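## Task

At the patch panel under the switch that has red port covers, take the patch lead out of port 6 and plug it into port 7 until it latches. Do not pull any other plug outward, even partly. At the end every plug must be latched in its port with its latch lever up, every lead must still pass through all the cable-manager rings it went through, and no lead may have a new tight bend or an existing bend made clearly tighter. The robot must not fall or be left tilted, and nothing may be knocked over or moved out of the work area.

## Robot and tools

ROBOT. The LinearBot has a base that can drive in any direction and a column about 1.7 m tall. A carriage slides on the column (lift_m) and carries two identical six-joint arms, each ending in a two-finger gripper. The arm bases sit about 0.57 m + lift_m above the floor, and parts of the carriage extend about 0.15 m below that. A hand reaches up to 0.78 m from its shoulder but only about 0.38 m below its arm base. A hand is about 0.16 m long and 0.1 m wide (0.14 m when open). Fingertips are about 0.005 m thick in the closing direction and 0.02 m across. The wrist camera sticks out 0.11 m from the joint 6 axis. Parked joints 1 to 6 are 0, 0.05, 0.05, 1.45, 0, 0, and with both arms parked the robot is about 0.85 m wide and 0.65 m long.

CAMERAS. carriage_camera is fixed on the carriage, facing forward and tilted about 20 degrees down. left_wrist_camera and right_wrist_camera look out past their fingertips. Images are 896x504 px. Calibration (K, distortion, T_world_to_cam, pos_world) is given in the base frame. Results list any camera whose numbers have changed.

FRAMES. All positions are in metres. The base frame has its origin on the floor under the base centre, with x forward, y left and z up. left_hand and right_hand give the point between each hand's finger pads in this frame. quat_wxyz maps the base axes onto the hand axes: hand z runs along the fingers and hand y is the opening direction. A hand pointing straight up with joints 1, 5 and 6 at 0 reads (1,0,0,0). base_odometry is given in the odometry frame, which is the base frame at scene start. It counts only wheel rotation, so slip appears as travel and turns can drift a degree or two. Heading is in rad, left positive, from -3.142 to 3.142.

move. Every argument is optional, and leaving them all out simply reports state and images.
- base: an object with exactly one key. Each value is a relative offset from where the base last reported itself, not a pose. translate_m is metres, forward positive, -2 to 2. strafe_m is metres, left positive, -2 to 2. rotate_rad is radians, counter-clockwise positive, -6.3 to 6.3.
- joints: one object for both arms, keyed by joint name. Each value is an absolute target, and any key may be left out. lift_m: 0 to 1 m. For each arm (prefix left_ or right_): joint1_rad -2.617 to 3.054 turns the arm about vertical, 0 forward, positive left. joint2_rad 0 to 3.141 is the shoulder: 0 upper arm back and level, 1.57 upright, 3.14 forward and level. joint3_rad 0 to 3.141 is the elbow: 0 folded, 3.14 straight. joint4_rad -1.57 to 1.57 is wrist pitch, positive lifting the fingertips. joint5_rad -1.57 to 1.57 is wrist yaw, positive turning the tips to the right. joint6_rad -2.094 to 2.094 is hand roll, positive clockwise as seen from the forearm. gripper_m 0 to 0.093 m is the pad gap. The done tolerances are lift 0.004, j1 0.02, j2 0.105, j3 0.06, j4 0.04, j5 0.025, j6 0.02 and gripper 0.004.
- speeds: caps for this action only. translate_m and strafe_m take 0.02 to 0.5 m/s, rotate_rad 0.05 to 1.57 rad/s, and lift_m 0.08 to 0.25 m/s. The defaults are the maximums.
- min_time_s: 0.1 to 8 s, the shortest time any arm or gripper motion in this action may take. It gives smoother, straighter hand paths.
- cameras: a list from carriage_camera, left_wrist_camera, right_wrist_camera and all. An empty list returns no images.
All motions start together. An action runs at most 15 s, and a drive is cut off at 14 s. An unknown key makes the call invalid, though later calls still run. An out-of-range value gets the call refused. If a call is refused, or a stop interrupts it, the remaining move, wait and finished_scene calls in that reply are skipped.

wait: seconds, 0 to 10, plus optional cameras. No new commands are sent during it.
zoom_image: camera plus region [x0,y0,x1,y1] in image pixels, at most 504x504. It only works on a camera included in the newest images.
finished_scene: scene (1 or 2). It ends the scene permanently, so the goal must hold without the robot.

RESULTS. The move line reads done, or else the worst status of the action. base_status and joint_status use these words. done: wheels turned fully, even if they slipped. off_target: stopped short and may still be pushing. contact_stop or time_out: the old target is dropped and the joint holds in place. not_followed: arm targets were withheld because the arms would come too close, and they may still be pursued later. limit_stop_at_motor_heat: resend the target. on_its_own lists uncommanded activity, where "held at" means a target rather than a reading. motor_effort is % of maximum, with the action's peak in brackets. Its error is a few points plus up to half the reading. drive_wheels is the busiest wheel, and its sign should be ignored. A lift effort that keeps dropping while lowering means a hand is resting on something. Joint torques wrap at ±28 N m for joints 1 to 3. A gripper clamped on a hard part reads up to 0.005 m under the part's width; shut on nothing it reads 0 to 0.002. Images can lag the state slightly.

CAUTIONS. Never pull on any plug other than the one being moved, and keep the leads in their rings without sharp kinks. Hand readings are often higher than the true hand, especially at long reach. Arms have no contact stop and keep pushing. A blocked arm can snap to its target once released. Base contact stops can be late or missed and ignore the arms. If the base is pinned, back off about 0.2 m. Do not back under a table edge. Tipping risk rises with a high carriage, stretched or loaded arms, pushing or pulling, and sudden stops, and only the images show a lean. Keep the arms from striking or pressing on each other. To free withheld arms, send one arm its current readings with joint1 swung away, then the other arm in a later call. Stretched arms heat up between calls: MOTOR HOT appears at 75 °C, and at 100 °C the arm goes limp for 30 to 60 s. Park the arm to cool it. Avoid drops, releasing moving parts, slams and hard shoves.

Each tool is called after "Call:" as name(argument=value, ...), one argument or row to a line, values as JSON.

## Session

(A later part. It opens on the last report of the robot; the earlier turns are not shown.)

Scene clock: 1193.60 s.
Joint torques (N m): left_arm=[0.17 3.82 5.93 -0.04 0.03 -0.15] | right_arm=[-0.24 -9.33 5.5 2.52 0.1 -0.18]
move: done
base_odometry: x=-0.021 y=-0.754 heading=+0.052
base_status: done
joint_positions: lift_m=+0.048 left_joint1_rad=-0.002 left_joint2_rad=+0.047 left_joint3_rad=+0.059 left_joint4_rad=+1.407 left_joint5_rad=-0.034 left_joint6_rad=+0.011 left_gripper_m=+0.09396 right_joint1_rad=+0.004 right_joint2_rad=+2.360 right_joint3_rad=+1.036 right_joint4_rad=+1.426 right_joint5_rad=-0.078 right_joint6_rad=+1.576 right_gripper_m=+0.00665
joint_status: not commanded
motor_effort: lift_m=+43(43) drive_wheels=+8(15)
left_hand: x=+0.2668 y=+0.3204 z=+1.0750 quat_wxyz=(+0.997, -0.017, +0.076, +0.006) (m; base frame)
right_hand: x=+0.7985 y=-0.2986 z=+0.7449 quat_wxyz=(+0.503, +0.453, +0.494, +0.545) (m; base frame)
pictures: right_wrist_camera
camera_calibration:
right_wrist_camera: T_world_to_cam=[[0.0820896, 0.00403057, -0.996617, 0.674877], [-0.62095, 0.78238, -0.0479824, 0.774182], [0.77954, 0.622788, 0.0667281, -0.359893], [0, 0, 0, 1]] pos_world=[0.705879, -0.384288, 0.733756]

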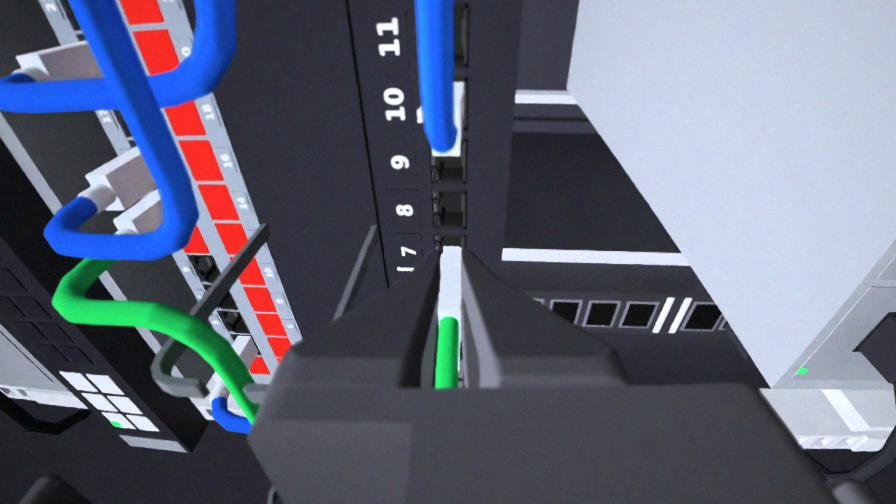

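Call:
move(
  base={"rotate_rad": -0.002},
  speeds={"rotate_rad": 0.05},
  cameras=["right_wrist_camera"],
)

Call:
zoom_image(
  camera="right_wrist_camera",
  region=[400, 180, 500, 280],
)

Scene clock: 1206.13 s.
Joint torques (N m): left_arm=[-0.01 3.75 6.01 -0.03 0.04 -0.16] | right_arm=[-0.57 -9.4 5.33 2.52 0.1 -0.15]
move: done
base_odometry: x=-0.021 y=-0.754 heading=+0.050
base_status: done
joint_positions: lift_m=+0.048 left_joint1_rad=-0.002 left_joint2_rad=+0.047 left_joint3_rad=+0.059 left_joint4_rad=+1.407 left_joint5_rad=-0.034 left_joint6_rad=+0.011 left_gripper_m=+0.09396 right_joint1_rad=+0.005 right_joint2_rad=+2.360 right_joint3_rad=+1.036 right_joint4_rad=+1.426 right_joint5_rad=-0.078 right_joint6_rad=+1.576 right_gripper_m=+0.00665
joint_status: not commanded
motor_effort: lift_m=+43(43) drive_wheels=+3(4)
left_hand: x=+0.2668 y=+0.3204 z=+1.0750 quat_wxyz=(+0.997, -0.017, +0.076, +0.006) (m; base frame)
right_hand: x=+0.7986 y=-0.2984 z=+0.7450 quat_wxyz=(+0.503, +0.453, +0.494, +0.546) (m; base frame)
pictures: right_wrist_camera
camera_calibration:
right_wrist_camera: T_world_to_cam=[[0.0824696, 0.00407124, -0.996585, 0.674693], [-0.620933, 0.782381, -0.0481874, 0.774256], [0.779513, 0.622787, 0.0670506, -0.360275], [0, 0, 0, 1]] pos_world=[0.705958, -0.384135, 0.733856]

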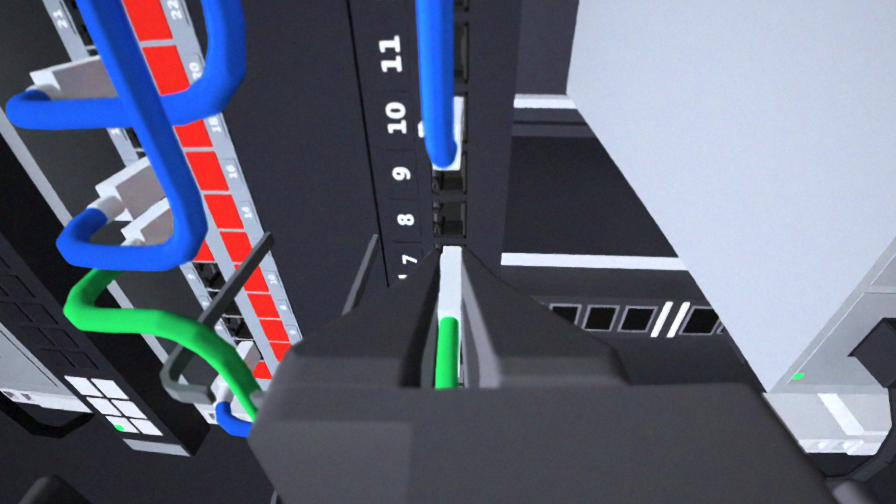

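Scaled by 5.040 from the camera's 896x504 image, which has a finer 1280x720 frame.

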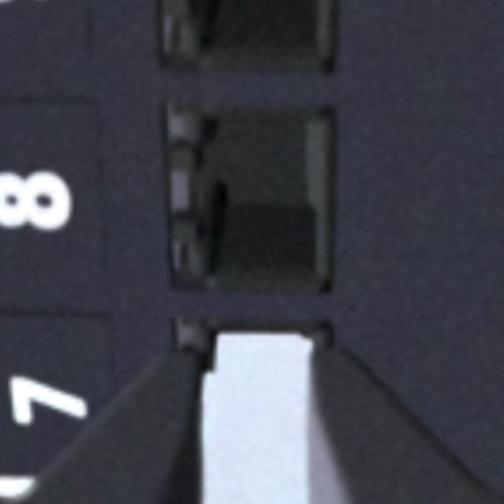

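Call:
move(
  cameras=["right_wrist_camera"],
)

Call:
zoom_image(
  camera="right_wrist_camera",
  region=[400, 180, 500, 280],
)

Scene clock: 1211.37 s.
Joint torques (N m): left_arm=[0.09 3.73 6.04 -0.02 0.03 -0.15] | right_arm=[-0.57 -9.31 5.2 2.48 0.06 -0.2]
base_odometry: x=-0.021 y=-0.754 heading=+0.050
base_status: done
joint_positions: lift_m=+0.048 left_joint1_rad=-0.002 left_joint2_rad=+0.047 left_joint3_rad=+0.059 left_joint4_rad=+1.407 left_joint5_rad=-0.034 left_joint6_rad=+0.011 left_gripper_m=+0.09396 right_joint1_rad=+0.005 right_joint2_rad=+2.360 right_joint3_rad=+1.036 right_joint4_rad=+1.426 right_joint5_rad=-0.078 right_joint6_rad=+1.576 right_gripper_m=+0.00665
joint_status: not commanded
motor_effort: lift_m=+43(43) drive_wheels=+2(4)
left_hand: x=+0.2668 y=+0.3204 z=+1.0750 quat_wxyz=(+0.997, -0.017, +0.076, +0.006) (m; base frame)
right_hand: x=+0.7986 y=-0.2984 z=+0.7450 quat_wxyz=(+0.503, +0.453, +0.494, +0.546) (m; base frame)
pictures: right_wrist_camera
camera_calibration:
right_wrist_camera: T_world_to_cam=[[0.0824696, 0.00407124, -0.996585, 0.674693], [-0.620933, 0.782381, -0.0481874, 0.774256], [0.779513, 0.622787, 0.0670506, -0.360275], [0, 0, 0, 1]] pos_world=[0.705958, -0.384135, 0.733856]

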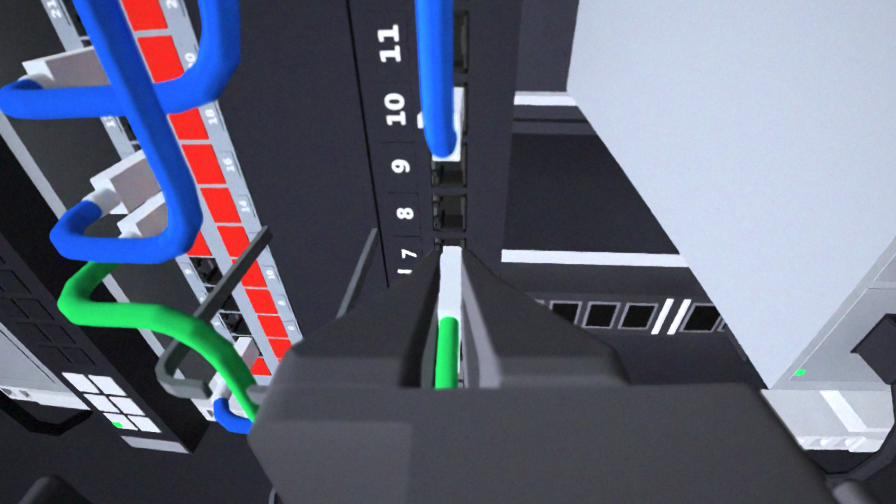

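Scaled by 5.040 from the camera's 896x504 image, which has a finer 1280x720 frame.

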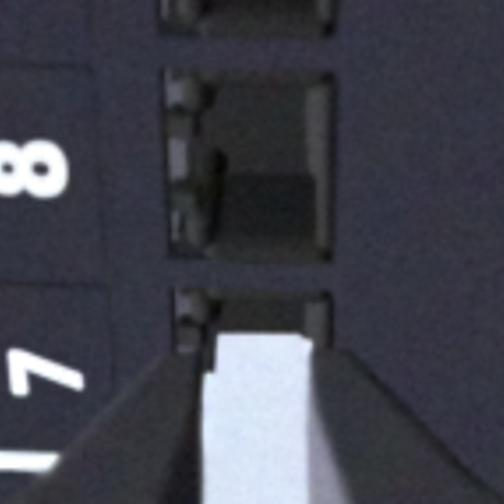

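Call:
wait(
  seconds=1.0,
  cameras=["right_wrist_camera"],
)

Call:
zoom_image(
  camera="right_wrist_camera",
  region=[400, 180, 500, 280],
)

Scene clock: 1220.23 s.
Joint torques (N m): left_arm=[0.1 3.71 5.97 -0.01 0.02 -0.16] | right_arm=[-0.61 -9.32 5.11 2.5 0.07 -0.17]
base_odometry: x=-0.021 y=-0.754 heading=+0.050
base_status: done
joint_positions: lift_m=+0.048 left_joint1_rad=-0.002 left_joint2_rad=+0.047 left_joint3_rad=+0.059 left_joint4_rad=+1.407 left_joint5_rad=-0.034 left_joint6_rad=+0.011 left_gripper_m=+0.09396 right_joint1_rad=+0.005 right_joint2_rad=+2.360 right_joint3_rad=+1.036 right_joint4_rad=+1.426 right_joint5_rad=-0.078 right_joint6_rad=+1.576 right_gripper_m=+0.00665
joint_status: not commanded
motor_effort: lift_m=+43(43) drive_wheels=+4(4)
left_hand: x=+0.2668 y=+0.3204 z=+1.0750 quat_wxyz=(+0.997, -0.017, +0.076, +0.006) (m; base frame)
right_hand: x=+0.7986 y=-0.2984 z=+0.7450 quat_wxyz=(+0.503, +0.453, +0.494, +0.546) (m; base frame)
wait: 1.00 s; at rest from the start
pictures: right_wrist_camera
camera_calibration:
right_wrist_camera: T_world_to_cam=[[0.0824696, 0.00407124, -0.996585, 0.674693], [-0.620933, 0.782381, -0.0481874, 0.774256], [0.779513, 0.622787, 0.0670506, -0.360275], [0, 0, 0, 1]] pos_world=[0.705958, -0.384135, 0.733856]

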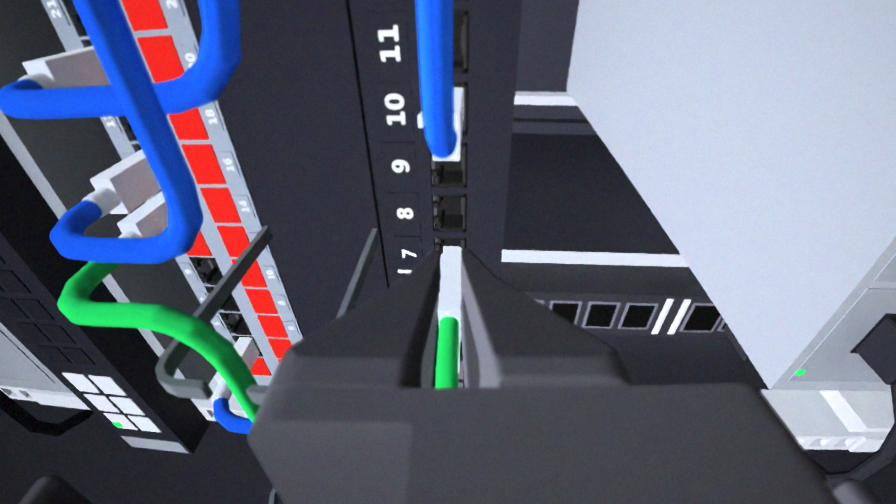

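Scaled by 5.040 from the camera's 896x504 image, which has a finer 1280x720 frame.

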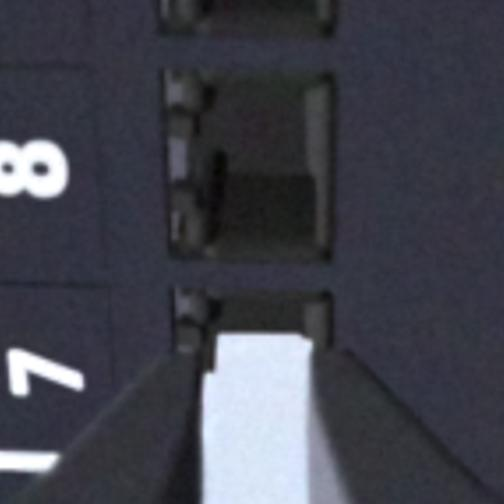

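Call:
move(
  base={"strafe_m": -0.002},
  joints={"lift_m": 0.047},
  speeds={"strafe_m": 0.02},
  cameras=[],
)

Call:
wait(
  seconds=2.5,
  cameras=["right_wrist_camera"],
)

Call:
zoom_image(
  camera="right_wrist_camera",
  region=[400, 180, 500, 280],
)

Scene clock: 1238.00 s.
Joint torques (N m): left_arm=[0.1 3.7 6.01 -0.03 0.03 -0.14] | right_arm=[-0.57 -9.18 5.05 2.48 0.1 -0.17]
move: done
base_odometry: x=-0.021 y=-0.755 heading=+0.051
base_status: done
joint_positions: lift_m=+0.047 left_joint1_rad=-0.001 left_joint2_rad=+0.047 left_joint3_rad=+0.059 left_joint4_rad=+1.407 left_joint5_rad=-0.034 left_joint6_rad=+0.011 left_gripper_m=+0.09396 right_joint1_rad=+0.005 right_joint2_rad=+2.360 right_joint3_rad=+1.036 right_joint4_rad=+1.424 right_joint5_rad=-0.078 right_joint6_rad=+1.576 right_gripper_m=+0.00665
joint_status: all done
motor_effort: lift_m=+35(35) drive_wheels=-6(7)
left_hand: x=+0.2668 y=+0.3204 z=+1.0744 quat_wxyz=(+0.997, -0.017, +0.076, +0.006) (m; base frame)
right_hand: x=+0.7986 y=-0.2984 z=+0.7441 quat_wxyz=(+0.503, +0.453, +0.494, +0.545) (m; base frame)
pictures: none
No camera images: "cameras" was empty.

Scene clock: 1240.50 s.
Joint torques (N m): left_arm=[0.03 3.73 5.98 -0.02 0.04 -0.15] | right_arm=[-0.77 -9.46 5.3 2.48 0.1 -0.19]
base_odometry: x=-0.021 y=-0.755 heading=+0.051
base_status: done
joint_positions: lift_m=+0.047 left_joint1_rad=-0.001 left_joint2_rad=+0.047 left_joint3_rad=+0.059 left_joint4_rad=+1.407 left_joint5_rad=-0.034 left_joint6_rad=+0.011 left_gripper_m=+0.09396 right_joint1_rad=+0.005 right_joint2_rad=+2.360 right_joint3_rad=+1.036 right_joint4_rad=+1.424 right_joint5_rad=-0.078 right_joint6_rad=+1.576 right_gripper_m=+0.00665
joint_status: all done
motor_effort: lift_m=+35(35) drive_wheels=-6(7)
left_hand: x=+0.2668 y=+0.3204 z=+1.0744 quat_wxyz=(+0.997, -0.017, +0.076, +0.006) (m; base frame)
right_hand: x=+0.7986 y=-0.2984 z=+0.7441 quat_wxyz=(+0.503, +0.453, +0.494, +0.545) (m; base frame)
wait: 2.50 s; at rest by 0.27 s
pictures: right_wrist_camera
camera_calibration:
right_wrist_camera: T_world_to_cam=[[0.081329, 0.0040657, -0.996679, 0.674778], [-0.620988, 0.782381, -0.0474811, 0.773748], [0.77959, 0.622787, 0.066155, -0.359632], [0, 0, 0, 1]] pos_world=[0.705974, -0.384135, 0.733067]

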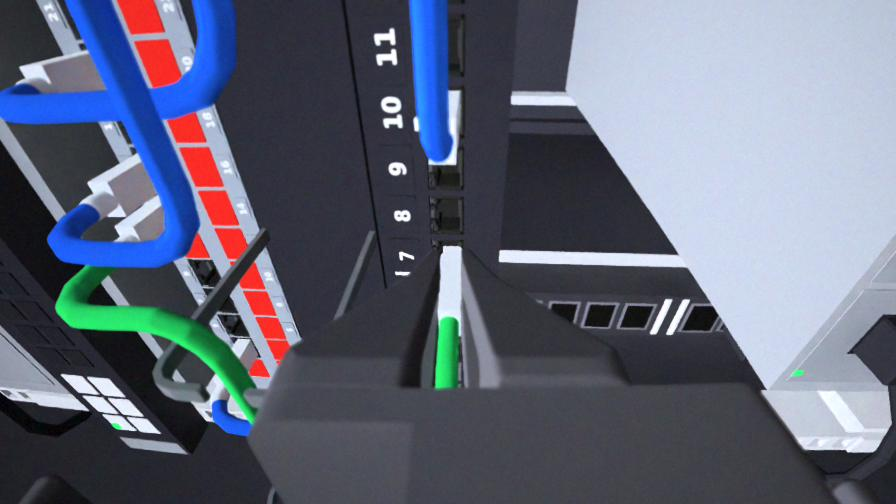

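Scaled by 5.040 from the camera's 896x504 image, which has a finer 1280x720 frame.

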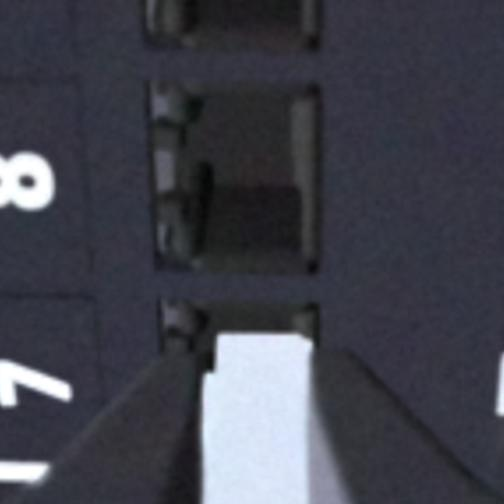

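Call:
move(
  base={"translate_m": 0.002},
  joints={"lift_m": 0.0482},
  speeds={"translate_m": 0.02},
  cameras=[],
)

Call:
wait(
  seconds=2.5,
  cameras=["right_wrist_camera"],
)

Call:
zoom_image(
  camera="right_wrist_camera",
  region=[400, 180, 500, 280],
)

Scene clock: 1251.97 s.
Joint torques (N m): left_arm=[0.01 3.73 5.96 -0.03 0.04 -0.15] | right_arm=[-0.54 -9.07 5.07 2.51 0.01 -0.2]
move: done
base_odometry: x=-0.019 y=-0.755 heading=+0.051
base_status: done
joint_positions: lift_m=+0.048 left_joint1_rad=-0.001 left_joint2_rad=+0.047 left_joint3_rad=+0.059 left_joint4_rad=+1.408 left_joint5_rad=-0.034 left_joint6_rad=+0.011 left_gripper_m=+0.09396 right_joint1_rad=+0.005 right_joint2_rad=+2.360 right_joint3_rad=+1.037 right_joint4_rad=+1.425 right_joint5_rad=-0.074 right_joint6_rad=+1.576 right_gripper_m=+0.00665
joint_status: all done
motor_effort: lift_m=+44(48) drive_wheels=-3(13)
left_hand: x=+0.2665 y=+0.3204 z=+1.0749 quat_wxyz=(+0.997, -0.017, +0.075, +0.006) (m; base frame)
right_hand: x=+0.7987 y=-0.2990 z=+0.7449 quat_wxyz=(+0.504, +0.454, +0.493, +0.545) (m; base frame)
pictures: none
No camera images: "cameras" was empty.

Scene clock: 1254.47 s.
Joint torques (N m): left_arm=[0.03 3.75 5.98 -0.03 0.03 -0.15] | right_arm=[-0.4 -9.35 5.2 2.51 0.03 -0.19]
base_odometry: x=-0.019 y=-0.755 heading=+0.051
base_status: done
joint_positions: lift_m=+0.048 left_joint1_rad=-0.001 left_joint2_rad=+0.047 left_joint3_rad=+0.059 left_joint4_rad=+1.408 left_joint5_rad=-0.034 left_joint6_rad=+0.011 left_gripper_m=+0.09396 right_joint1_rad=+0.005 right_joint2_rad=+2.360 right_joint3_rad=+1.037 right_joint4_rad=+1.425 right_joint5_rad=-0.074 right_joint6_rad=+1.576 right_gripper_m=+0.00665
joint_status: all done
motor_effort: lift_m=+44(48) drive_wheels=+5(13)
left_hand: x=+0.2665 y=+0.3204 z=+1.0749 quat_wxyz=(+0.997, -0.017, +0.075, +0.006) (m; base frame)
right_hand: x=+0.7987 y=-0.2990 z=+0.7449 quat_wxyz=(+0.504, +0.454, +0.493, +0.545) (m; base frame)
wait: 2.50 s; at rest by 0.27 s
pictures: right_wrist_camera
camera_calibration:
right_wrist_camera: T_world_to_cam=[[0.0824819, 0.00413882, -0.996584, 0.67456], [-0.618257, 0.784514, -0.0479117, 0.773087], [0.781636, 0.620097, 0.0672671, -0.362664], [0, 0, 0, 1]] pos_world=[0.705799, -0.384402, 0.733691]

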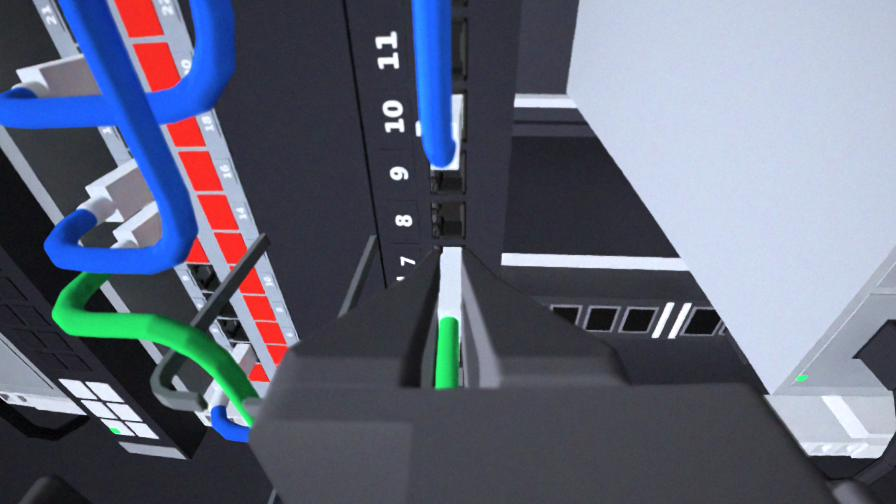

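Scaled by 5.040 from the camera's 896x504 image, which has a finer 1280x720 frame.

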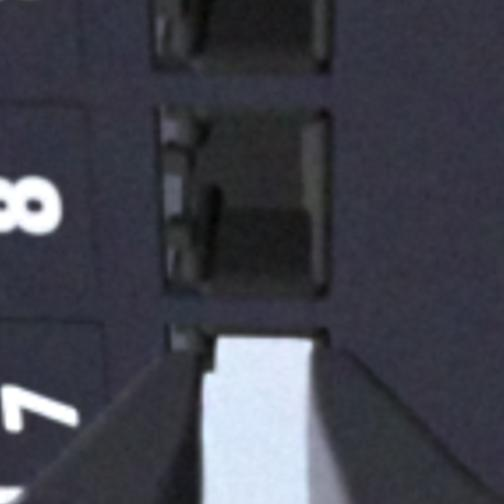

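Call:
move(
  base={"translate_m": 0.0025},
  speeds={"translate_m": 0.02},
  cameras=[],
)

Call:
wait(
  seconds=2.0,
  cameras=["right_wrist_camera"],
)

Call:
zoom_image(
  camera="right_wrist_camera",
  region=[400, 180, 500, 280],
)

Scene clock: 1267.40 s.
Joint torques (N m): left_arm=[0.08 3.82 6.04 -0.04 0.03 -0.15] | right_arm=[-0.68 -9.22 5.3 2.53 0.01 -0.21]
move: done
base_odometry: x=-0.016 y=-0.755 heading=+0.051
base_status: done
joint_positions: lift_m=+0.048 left_joint1_rad=-0.001 left_joint2_rad=+0.047 left_joint3_rad=+0.059 left_joint4_rad=+1.408 left_joint5_rad=-0.034 left_joint6_rad=+0.011 left_gripper_m=+0.09396 right_joint1_rad=+0.005 right_joint2_rad=+2.360 right_joint3_rad=+1.037 right_joint4_rad=+1.425 right_joint5_rad=-0.074 right_joint6_rad=+1.576 right_gripper_m=+0.00664
joint_status: not commanded
motor_effort: lift_m=+44(44) drive_wheels=+3(12)
left_hand: x=+0.2664 y=+0.3204 z=+1.0749 quat_wxyz=(+0.997, -0.017, +0.075, +0.006) (m; base frame)
right_hand: x=+0.7987 y=-0.2990 z=+0.7449 quat_wxyz=(+0.504, +0.454, +0.493, +0.545) (m; base frame)
pictures: none
No camera images: "cameras" was empty.

Scene clock: 1269.40 s.
Joint torques (N m): left_arm=[0.08 3.71 6 -0.04 0.02 -0.15] | right_arm=[-0.47 -9.28 5.23 2.48 0.07 -0.18]
base_odometry: x=-0.016 y=-0.755 heading=+0.051
base_status: done
joint_positions: lift_m=+0.048 left_joint1_rad=-0.001 left_joint2_rad=+0.047 left_joint3_rad=+0.059 left_joint4_rad=+1.408 left_joint5_rad=-0.034 left_joint6_rad=+0.011 left_gripper_m=+0.09396 right_joint1_rad=+0.005 right_joint2_rad=+2.360 right_joint3_rad=+1.037 right_joint4_rad=+1.425 right_joint5_rad=-0.074 right_joint6_rad=+1.576 right_gripper_m=+0.00664
joint_status: not commanded
motor_effort: lift_m=+44(44) drive_wheels=+3(12)
left_hand: x=+0.2664 y=+0.3204 z=+1.0749 quat_wxyz=(+0.997, -0.017, +0.075, +0.006) (m; base frame)
right_hand: x=+0.7987 y=-0.2990 z=+0.7449 quat_wxyz=(+0.504, +0.454, +0.493, +0.545) (m; base frame)
wait: 2.00 s; at rest by 0.27 s
pictures: right_wrist_camera
camera_calibration:
right_wrist_camera: T_world_to_cam=[[0.0824819, 0.00413882, -0.996584, 0.67456], [-0.618257, 0.784514, -0.0479117, 0.773087], [0.781636, 0.620097, 0.0672671, -0.362664], [0, 0, 0, 1]] pos_world=[0.705799, -0.384402, 0.733691]

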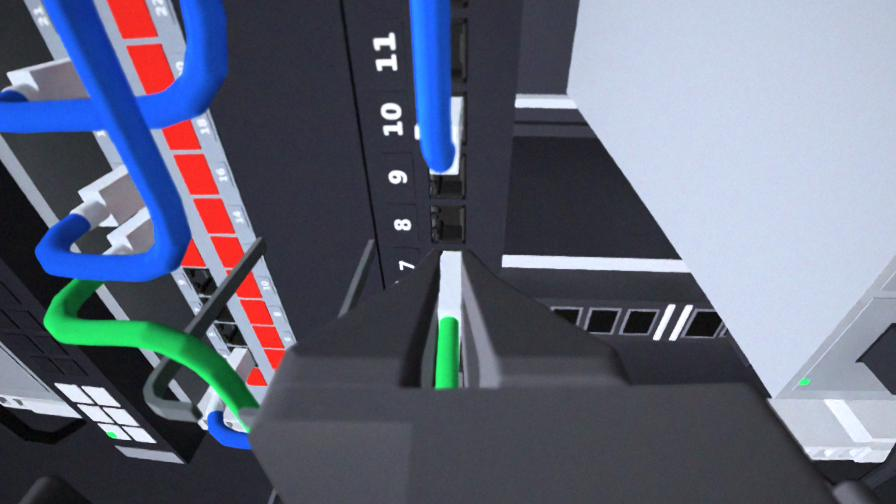

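Scaled by 5.040 from the camera's 896x504 image, which has a finer 1280x720 frame.

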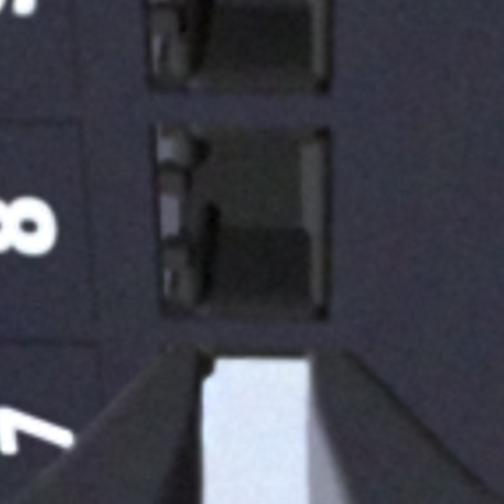

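Call:
move(
  base={"translate_m": 0.003},
  speeds={"translate_m": 0.02},
  cameras=[],
)

Call:
wait(
  seconds=1.5,
  cameras=["right_wrist_camera"],
)

Call:
zoom_image(
  camera="right_wrist_camera",
  region=[400, 180, 500, 280],
)

Scene clock: 1274.73 s.
Joint torques (N m): left_arm=[0.08 3.82 5.97 0 0.02 -0.15] | right_arm=[-0.72 -9.5 5.31 2.51 0.09 -0.12]
move: done
base_odometry: x=-0.013 y=-0.754 heading=+0.051
base_status: done
joint_positions: lift_m=+0.048 left_joint1_rad=-0.001 left_joint2_rad=+0.047 left_joint3_rad=+0.059 left_joint4_rad=+1.408 left_joint5_rad=-0.034 left_joint6_rad=+0.011 left_gripper_m=+0.09396 right_joint1_rad=+0.005 right_joint2_rad=+2.360 right_joint3_rad=+1.037 right_joint4_rad=+1.427 right_joint5_rad=-0.075 right_joint6_rad=+1.576 right_gripper_m=+0.00664
joint_status: not commanded
motor_effort: lift_m=+43(44) drive_wheels=+3(10)
left_hand: x=+0.2664 y=+0.3204 z=+1.0749 quat_wxyz=(+0.997, -0.017, +0.075, +0.006) (m; base frame)
right_hand: x=+0.7986 y=-0.2989 z=+0.7453 quat_wxyz=(+0.504, +0.453, +0.493, +0.545) (m; base frame)
pictures: none
No camera images: "cameras" was empty.

Scene clock: 1276.23 s.
Joint torques (N m): left_arm=[0.02 3.73 5.98 -0.04 0.02 -0.16] | right_arm=[-0.47 -9.24 5.29 2.47 0.08 -0.15]
base_odometry: x=-0.013 y=-0.754 heading=+0.051
base_status: done
joint_positions: lift_m=+0.048 left_joint1_rad=-0.001 left_joint2_rad=+0.047 left_joint3_rad=+0.059 left_joint4_rad=+1.408 left_joint5_rad=-0.034 left_joint6_rad=+0.011 left_gripper_m=+0.09396 right_joint1_rad=+0.005 right_joint2_rad=+2.360 right_joint3_rad=+1.037 right_joint4_rad=+1.427 right_joint5_rad=-0.075 right_joint6_rad=+1.576 right_gripper_m=+0.00664
joint_status: not commanded
motor_effort: lift_m=+44(44) drive_wheels=+1(10)
left_hand: x=+0.2664 y=+0.3204 z=+1.0749 quat_wxyz=(+0.997, -0.017, +0.075, +0.006) (m; base frame)
right_hand: x=+0.7986 y=-0.2989 z=+0.7453 quat_wxyz=(+0.504, +0.453, +0.493, +0.545) (m; base frame)
wait: 1.50 s; at rest by 0.27 s
pictures: right_wrist_camera
camera_calibration:
right_wrist_camera: T_world_to_cam=[[0.0839997, 0.00413119, -0.996457, 0.673625], [-0.618779, 0.784041, -0.0489115, 0.773992], [0.781061, 0.620695, 0.0684155, -0.36295], [0, 0, 0, 1]] pos_world=[0.705832, -0.384343, 0.733927]

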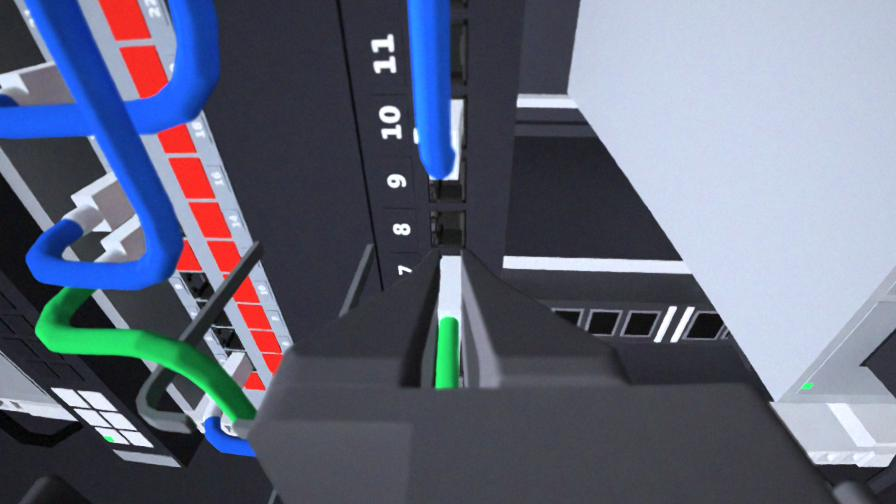

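Scaled by 5.040 from the camera's 896x504 image, which has a finer 1280x720 frame.

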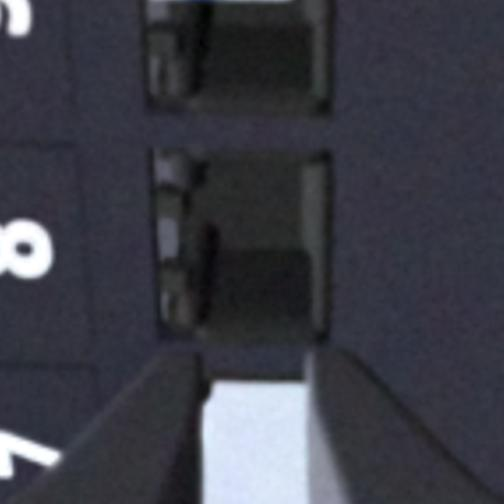

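Call:
move(
  base={"translate_m": 0.004},
  speeds={"translate_m": 0.02},
  cameras=[],
)

Call:
wait(
  seconds=1.5,
  cameras=["right_wrist_camera"],
)

Call:
zoom_image(
  camera="right_wrist_camera",
  region=[400, 180, 500, 280],
)

Scene clock: 1282.97 s.
Joint torques (N m): left_arm=[0.09 3.66 6.04 -0.02 0.02 -0.14] | right_arm=[-0.57 -9.25 5.75 2.37 0.11 -0.17]
move: done
base_odometry: x=-0.010 y=-0.754 heading=+0.051
base_status: done
joint_positions: lift_m=+0.048 left_joint1_rad=-0.001 left_joint2_rad=+0.047 left_joint3_rad=+0.059 left_joint4_rad=+1.408 left_joint5_rad=-0.034 left_joint6_rad=+0.011 left_gripper_m=+0.09396 right_joint1_rad=+0.005 right_joint2_rad=+2.360 right_joint3_rad=+1.031 right_joint4_rad=+1.436 right_joint5_rad=-0.076 right_joint6_rad=+1.576 right_gripper_m=+0.00664
joint_status: not commanded
motor_effort: lift_m=+44(44) drive_wheels=+5(11)
left_hand: x=+0.2664 y=+0.3204 z=+1.0749 quat_wxyz=(+0.997, -0.017, +0.075, +0.006) (m; base frame)
right_hand: x=+0.7972 y=-0.2988 z=+0.7452 quat_wxyz=(+0.505, +0.453, +0.492, +0.546) (m; base frame)
pictures: none
No camera images: "cameras" was empty.

Scene clock: 1284.47 s.
Joint torques (N m): left_arm=[0.09 3.77 5.97 -0.04 0.03 -0.16] | right_arm=[-0.72 -9.1 5.74 2.38 0.04 -0.19]
base_odometry: x=-0.010 y=-0.754 heading=+0.051
base_status: done
joint_positions: lift_m=+0.048 left_joint1_rad=-0.001 left_joint2_rad=+0.047 left_joint3_rad=+0.059 left_joint4_rad=+1.408 left_joint5_rad=-0.034 left_joint6_rad=+0.011 left_gripper_m=+0.09396 right_joint1_rad=+0.005 right_joint2_rad=+2.360 right_joint3_rad=+1.031 right_joint4_rad=+1.436 right_joint5_rad=-0.076 right_joint6_rad=+1.576 right_gripper_m=+0.00664
joint_status: not commanded
motor_effort: lift_m=+44(44) drive_wheels=+5(11)
left_hand: x=+0.2664 y=+0.3204 z=+1.0749 quat_wxyz=(+0.997, -0.017, +0.075, +0.006) (m; base frame)
right_hand: x=+0.7972 y=-0.2988 z=+0.7452 quat_wxyz=(+0.505, +0.453, +0.492, +0.546) (m; base frame)
wait: 1.50 s; at rest by 0.27 s
pictures: right_wrist_camera
camera_calibration:
right_wrist_camera: T_world_to_cam=[[0.0866589, 0.0041366, -0.996229, 0.671391], [-0.618943, 0.783805, -0.0505854, 0.774362], [0.78064, 0.620993, 0.070484, -0.362977], [0, 0, 0, 1]] pos_world=[0.704459, -0.38432, 0.733615]

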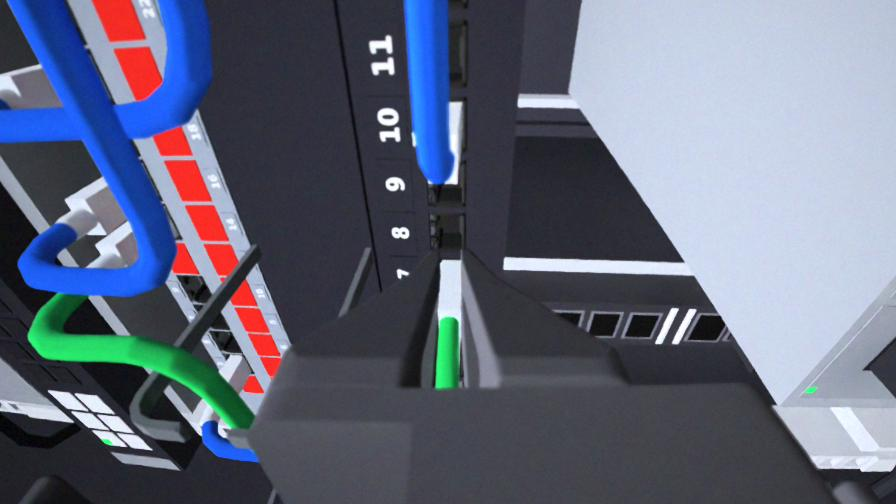

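Scaled by 5.040 from the camera's 896x504 image, which has a finer 1280x720 frame.

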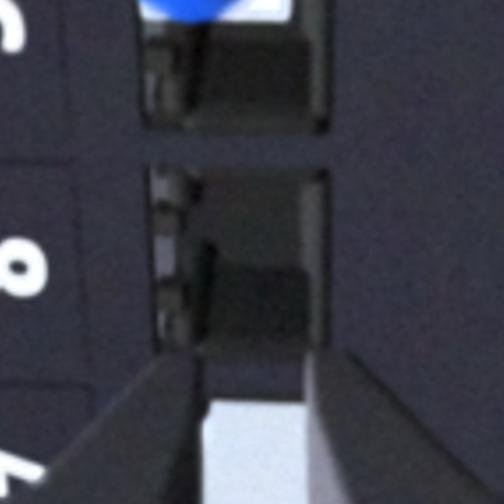

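Call:
move(
  base={"translate_m": 0.003},
  speeds={"translate_m": 0.02},
  cameras=[],
)

Call:
wait(
  seconds=1.5,
  cameras=["right_wrist_camera"],
)

Call:
zoom_image(
  camera="right_wrist_camera",
  region=[400, 180, 500, 280],
)

Scene clock: 1300.60 s.
Joint torques (N m): left_arm=[0.06 3.69 5.97 -0.04 0.02 -0.15] | right_arm=[-0.49 -9.29 6.68 2.18 0.09 -0.14]
move: done
base_odometry: x=-0.007 y=-0.754 heading=+0.051
base_status: done
joint_positions: lift_m=+0.048 left_joint1_rad=-0.001 left_joint2_rad=+0.047 left_joint3_rad=+0.059 left_joint4_rad=+1.408 left_joint5_rad=-0.034 left_joint6_rad=+0.011 left_gripper_m=+0.09396 right_joint1_rad=+0.005 right_joint2_rad=+2.360 right_joint3_rad=+1.019 right_joint4_rad=+1.452 right_joint5_rad=-0.077 right_joint6_rad=+1.577 right_gripper_m=+0.00664
joint_status: not commanded
motor_effort: lift_m=+44(44) drive_wheels=+4(14)
left_hand: x=+0.2664 y=+0.3204 z=+1.0749 quat_wxyz=(+0.997, -0.017, +0.075, +0.006) (m; base frame)
right_hand: x=+0.7945 y=-0.2985 z=+0.7450 quat_wxyz=(+0.505, +0.451, +0.491, +0.548) (m; base frame)
pictures: none
No camera images: "cameras" was empty.

Scene clock: 1302.10 s.
Joint torques (N m): left_arm=[0.06 3.75 6 -0.03 0.02 -0.16] | right_arm=[-0.65 -9.11 6.61 2.21 0.07 -0.21]
base_odometry: x=-0.007 y=-0.754 heading=+0.051
base_status: done
joint_positions: lift_m=+0.048 left_joint1_rad=-0.001 left_joint2_rad=+0.047 left_joint3_rad=+0.059 left_joint4_rad=+1.408 left_joint5_rad=-0.034 left_joint6_rad=+0.011 left_gripper_m=+0.09396 right_joint1_rad=+0.005 right_joint2_rad=+2.360 right_joint3_rad=+1.019 right_joint4_rad=+1.452 right_joint5_rad=-0.077 right_joint6_rad=+1.577 right_gripper_m=+0.00664
joint_status: not commanded
motor_effort: lift_m=+44(44) drive_wheels=+4(14)
left_hand: x=+0.2664 y=+0.3204 z=+1.0749 quat_wxyz=(+0.997, -0.017, +0.075, +0.006) (m; base frame)
right_hand: x=+0.7945 y=-0.2985 z=+0.7450 quat_wxyz=(+0.505, +0.451, +0.491, +0.548) (m; base frame)
wait: 1.50 s; at rest by 0.27 s
pictures: right_wrist_camera
camera_calibration:
right_wrist_camera: T_world_to_cam=[[0.0911487, 0.0048814, -0.995825, 0.667771], [-0.620259, 0.782609, -0.0529366, 0.774866], [0.779083, 0.622495, 0.0743615, -0.362242], [0, 0, 0, 1]] pos_world=[0.701968, -0.384183, 0.732939]

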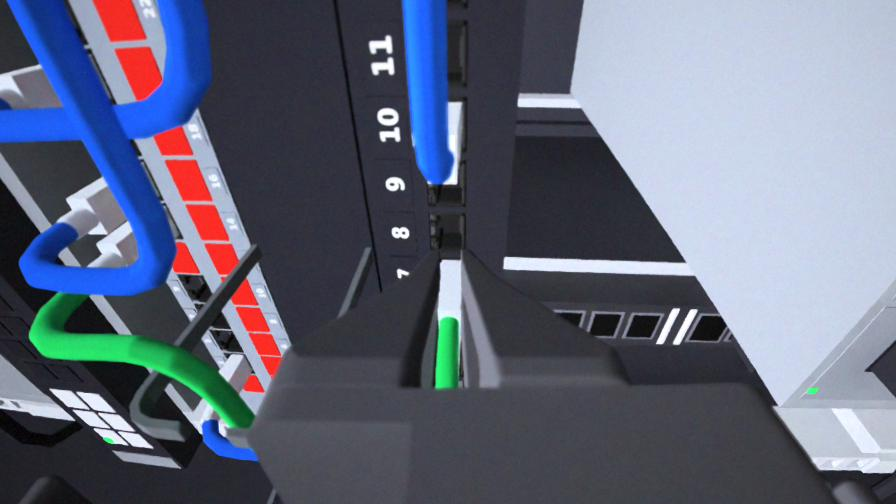

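Scaled by 5.040 from the camera's 896x504 image, which has a finer 1280x720 frame.

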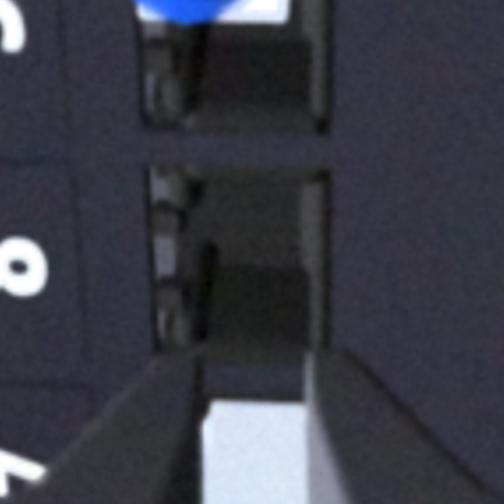

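Call:
move(
  base={"translate_m": -0.002},
  speeds={"translate_m": 0.02},
  cameras=[],
)

Call:
move(
  joints={"right_gripper_m": 0.0135},
  min_time_s=3.0,
  cameras=[],
)

Call:
wait(
  seconds=1.0,
  cameras=["right_wrist_camera"],
)

Call:
zoom_image(
  camera="right_wrist_camera",
  region=[390, 180, 510, 360],
)

Scene clock: 1363.00 s.
Joint torques (N m): left_arm=[0.08 3.63 5.97 -0.05 0.03 -0.16] | right_arm=[-0.73 -9.31 5.75 2.35 0.04 -0.19]
move: done
base_odometry: x=-0.009 y=-0.754 heading=+0.051
base_status: done
joint_positions: lift_m=+0.048 left_joint1_rad=-0.001 left_joint2_rad=+0.047 left_joint3_rad=+0.059 left_joint4_rad=+1.409 left_joint5_rad=-0.034 left_joint6_rad=+0.011 left_gripper_m=+0.09396 right_joint1_rad=+0.005 right_joint2_rad=+2.360 right_joint3_rad=+1.027 right_joint4_rad=+1.440 right_joint5_rad=-0.077 right_joint6_rad=+1.577 right_gripper_m=+0.00664
joint_status: not commanded
motor_effort: lift_m=+44(44) drive_wheels=+3(7)
left_hand: x=+0.2662 y=+0.3204 z=+1.0749 quat_wxyz=(+0.997, -0.017, +0.075, +0.006) (m; base frame)
right_hand: x=+0.7964 y=-0.2986 z=+0.7451 quat_wxyz=(+0.505, +0.452, +0.492, +0.547) (m; base frame)
pictures: none
No camera images: "cameras" was empty.

Scene clock: 1366.30 s.
Joint torques (N m): left_arm=[0.06 3.77 5.93 -0.05 0.03 -0.15] | right_arm=[-0.54 -9.24 5.94 2.22 0.07 -0.22]
move: done
base_odometry: x=-0.009 y=-0.754 heading=+0.051
base_status: not commanded
joint_positions: lift_m=+0.048 left_joint1_rad=-0.001 left_joint2_rad=+0.047 left_joint3_rad=+0.059 left_joint4_rad=+1.409 left_joint5_rad=-0.034 left_joint6_rad=+0.011 left_gripper_m=+0.09396 right_joint1_rad=+0.005 right_joint2_rad=+2.360 right_joint3_rad=+1.027 right_joint4_rad=+1.449 right_joint5_rad=-0.077 right_joint6_rad=+1.577 right_gripper_m=+0.01340
joint_status: all done
motor_effort: lift_m=+44(44) drive_wheels=+2(5)
left_hand: x=+0.2662 y=+0.3204 z=+1.0749 quat_wxyz=(+0.997, -0.017, +0.075, +0.006) (m; base frame)
right_hand: x=+0.7961 y=-0.2986 z=+0.7472 quat_wxyz=(+0.507, +0.450, +0.490, +0.549) (m; base frame)
pictures: none
No camera images: "cameras" was empty.

Scene clock: 1367.30 s.
Joint torques (N m): left_arm=[0.03 3.71 6.01 -0.06 0.04 -0.15] | right_arm=[-0.57 -9.28 5.86 2.25 0.09 -0.18]
base_odometry: x=-0.009 y=-0.754 heading=+0.051
base_status: not commanded
joint_positions: lift_m=+0.048 left_joint1_rad=-0.001 left_joint2_rad=+0.047 left_joint3_rad=+0.059 left_joint4_rad=+1.409 left_joint5_rad=-0.034 left_joint6_rad=+0.011 left_gripper_m=+0.09396 right_joint1_rad=+0.005 right_joint2_rad=+2.360 right_joint3_rad=+1.027 right_joint4_rad=+1.449 right_joint5_rad=-0.077 right_joint6_rad=+1.577 right_gripper_m=+0.01340
joint_status: all done
motor_effort: lift_m=+44(44) drive_wheels=+2(5)
left_hand: x=+0.2662 y=+0.3204 z=+1.0749 quat_wxyz=(+0.997, -0.017, +0.075, +0.006) (m; base frame)
right_hand: x=+0.7961 y=-0.2986 z=+0.7472 quat_wxyz=(+0.507, +0.450, +0.490, +0.549) (m; base frame)
wait: 1.00 s; at rest by 0.27 s
pictures: right_wrist_camera
camera_calibration:
right_wrist_camera: T_world_to_cam=[[0.0964673, 0.00491475, -0.995324, 0.665238], [-0.619671, 0.782847, -0.0561933, 0.778091], [0.778911, 0.622194, 0.0785647, -0.366753], [0, 0, 0, 1]] pos_world=[0.703655, -0.384205, 0.734664]

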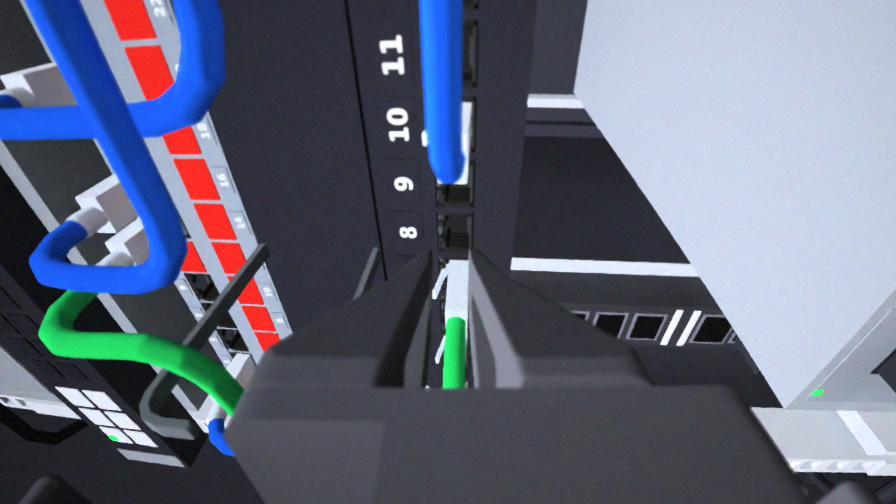

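Scaled by 2.800 from the camera's 896x504 image, which has a finer 1280x720 frame.

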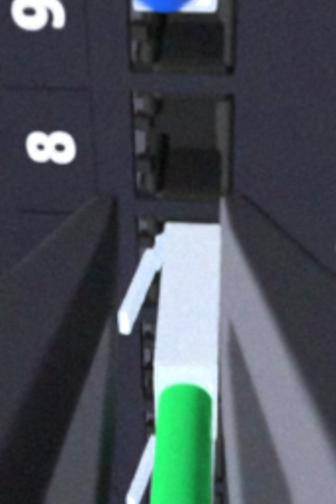

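Call:
zoom_image(
  camera="right_wrist_camera",
  region=[415, 240, 485, 340],
)

Scaled by 5.040 from the camera's 896x504 image, which has a finer 1280x720 frame.

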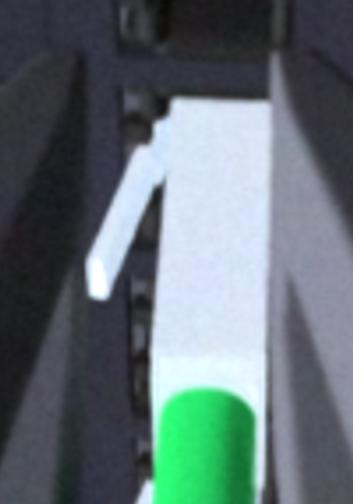

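Call:
move(
  cameras=["right_wrist_camera"],
)

Scene clock: 1461.40 s.
Joint torques (N m): left_arm=[0.05 3.71 6.01 -0.05 0.03 -0.15] | right_arm=[-0.61 -9.24 6.02 2.19 0.1 -0.15]
base_odometry: x=-0.009 y=-0.754 heading=+0.051
base_status: not commanded
joint_positions: lift_m=+0.048 left_joint1_rad=-0.001 left_joint2_rad=+0.047 left_joint3_rad=+0.059 left_joint4_rad=+1.409 left_joint5_rad=-0.034 left_joint6_rad=+0.011 left_gripper_m=+0.09396 right_joint1_rad=+0.005 right_joint2_rad=+2.360 right_joint3_rad=+1.027 right_joint4_rad=+1.449 right_joint5_rad=-0.077 right_joint6_rad=+1.577 right_gripper_m=+0.01340
joint_status: all done
motor_effort: lift_m=+44(44) drive_wheels=+2(5)
left_hand: x=+0.2662 y=+0.3204 z=+1.0749 quat_wxyz=(+0.997, -0.017, +0.075, +0.006) (m; base frame)
right_hand: x=+0.7961 y=-0.2986 z=+0.7472 quat_wxyz=(+0.507, +0.450, +0.490, +0.549) (m; base frame)
pictures: right_wrist_camera
camera_calibration:
right_wrist_camera: T_world_to_cam=[[0.0964673, 0.00491475, -0.995324, 0.665238], [-0.619671, 0.782847, -0.0561933, 0.778091], [0.778911, 0.622194, 0.0785647, -0.366753], [0, 0, 0, 1]] pos_world=[0.703655, -0.384205, 0.734664]

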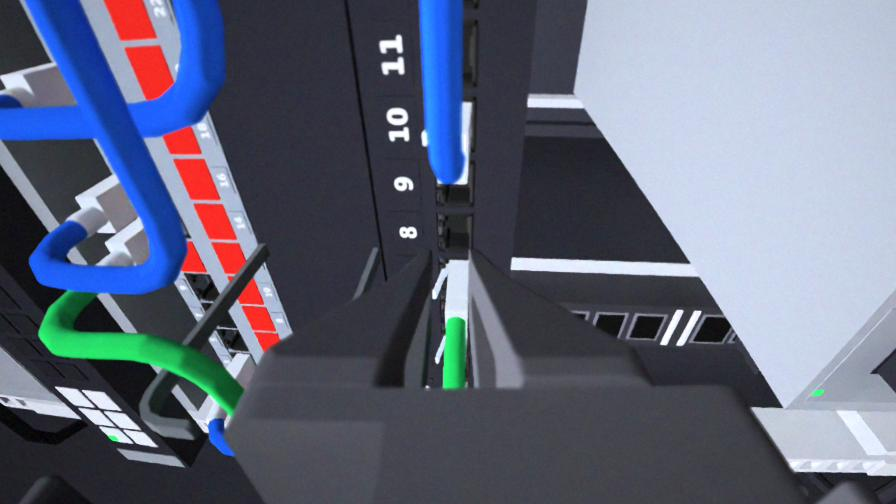

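Call:
move(
  base={"translate_m": -0.012},
  speeds={"translate_m": 0.02},
  cameras=[],
)

Call:
wait(
  seconds=2,
  cameras=["right_wrist_camera"],
)

Call:
zoom_image(
  camera="right_wrist_camera",
  region=[400, 200, 500, 300],
)

Scene clock: 1469.47 s.
Joint torques (N m): left_arm=[0.09 3.75 5.98 -0.03 0.03 -0.15] | right_arm=[-0.76 -9.37 5.6 2.42 0.08 -0.19]
move: done
base_odometry: x=-0.021 y=-0.755 heading=+0.051
base_status: done
joint_positions: lift_m=+0.048 left_joint1_rad=-0.001 left_joint2_rad=+0.047 left_joint3_rad=+0.059 left_joint4_rad=+1.409 left_joint5_rad=-0.034 left_joint6_rad=+0.011 left_gripper_m=+0.09396 right_joint1_rad=+0.005 right_joint2_rad=+2.360 right_joint3_rad=+1.032 right_joint4_rad=+1.437 right_joint5_rad=-0.077 right_joint6_rad=+1.577 right_gripper_m=+0.01342
joint_status: not commanded
motor_effort: lift_m=+44(44) drive_wheels=-2(7)
left_hand: x=+0.2663 y=+0.3204 z=+1.0749 quat_wxyz=(+0.997, -0.017, +0.075, +0.006) (m; base frame)
right_hand: x=+0.7974 y=-0.2986 z=+0.7459 quat_wxyz=(+0.505, +0.452, +0.492, +0.547) (m; base frame)
pictures: none
No camera images: "cameras" was empty.

Scene clock: 1471.47 s.
Joint torques (N m): left_arm=[0.12 3.71 5.98 -0.03 0.02 -0.15] | right_arm=[-0.57 -9.42 5.72 2.38 0.11 -0.21]
base_odometry: x=-0.021 y=-0.755 heading=+0.051
base_status: done
joint_positions: lift_m=+0.048 left_joint1_rad=-0.001 left_joint2_rad=+0.047 left_joint3_rad=+0.059 left_joint4_rad=+1.409 left_joint5_rad=-0.034 left_joint6_rad=+0.011 left_gripper_m=+0.09396 right_joint1_rad=+0.005 right_joint2_rad=+2.360 right_joint3_rad=+1.032 right_joint4_rad=+1.437 right_joint5_rad=-0.077 right_joint6_rad=+1.577 right_gripper_m=+0.01342
joint_status: not commanded
motor_effort: lift_m=+44(44) drive_wheels=-2(7)
left_hand: x=+0.2663 y=+0.3204 z=+1.0749 quat_wxyz=(+0.997, -0.017, +0.075, +0.006) (m; base frame)
right_hand: x=+0.7974 y=-0.2986 z=+0.7459 quat_wxyz=(+0.505, +0.452, +0.492, +0.547) (m; base frame)
wait: 2.00 s; at rest by 0.27 s
pictures: right_wrist_camera
camera_calibration:
right_wrist_camera: T_world_to_cam=[[0.0888708, 0.00487787, -0.996031, 0.670372], [-0.620082, 0.782845, -0.0514929, 0.775598], [0.779487, 0.622197, 0.0725968, -0.363621], [0, 0, 0, 1]] pos_world=[0.704796, -0.384199, 0.734047]

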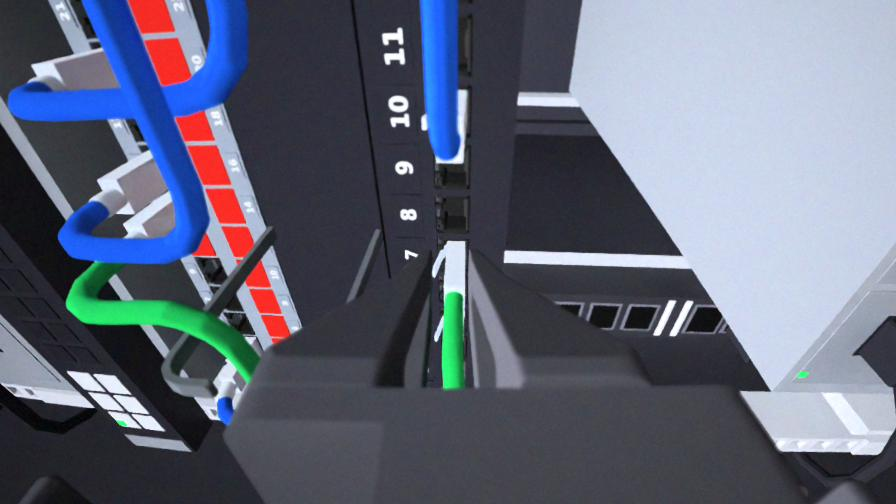

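Scaled by 5.040 from the camera's 896x504 image, which has a finer 1280x720 frame.

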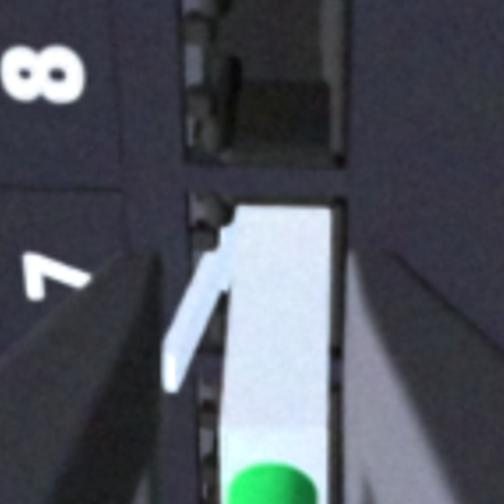

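Call:
zoom_image(
  camera="right_wrist_camera",
  region=[400, 70, 500, 170],
)

Scaled by 5.040 from the camera's 896x504 image, which has a finer 1280x720 frame.

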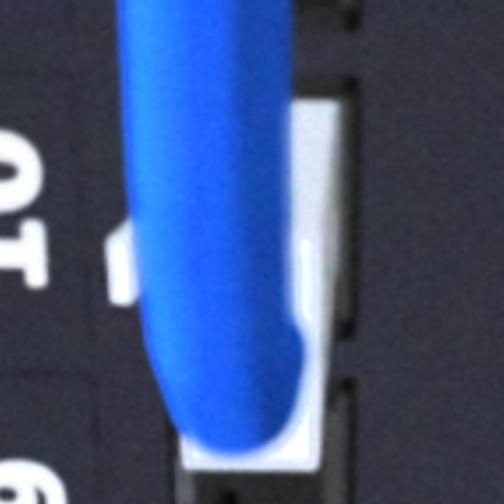

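Call:
zoom_image(
  camera="right_wrist_camera",
  region=[410, 230, 490, 310],
)

Scaled by 6.300 from the camera's 896x504 image, which has a finer 1280x720 frame.

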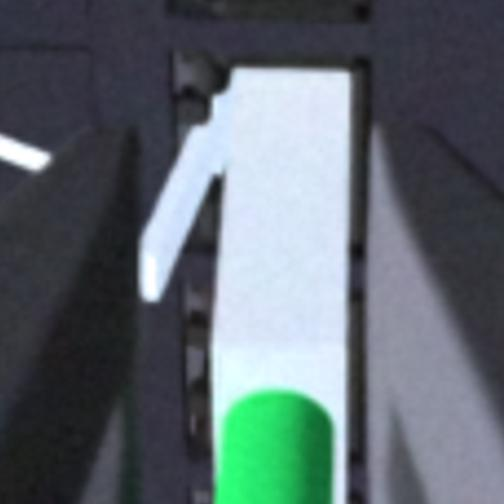

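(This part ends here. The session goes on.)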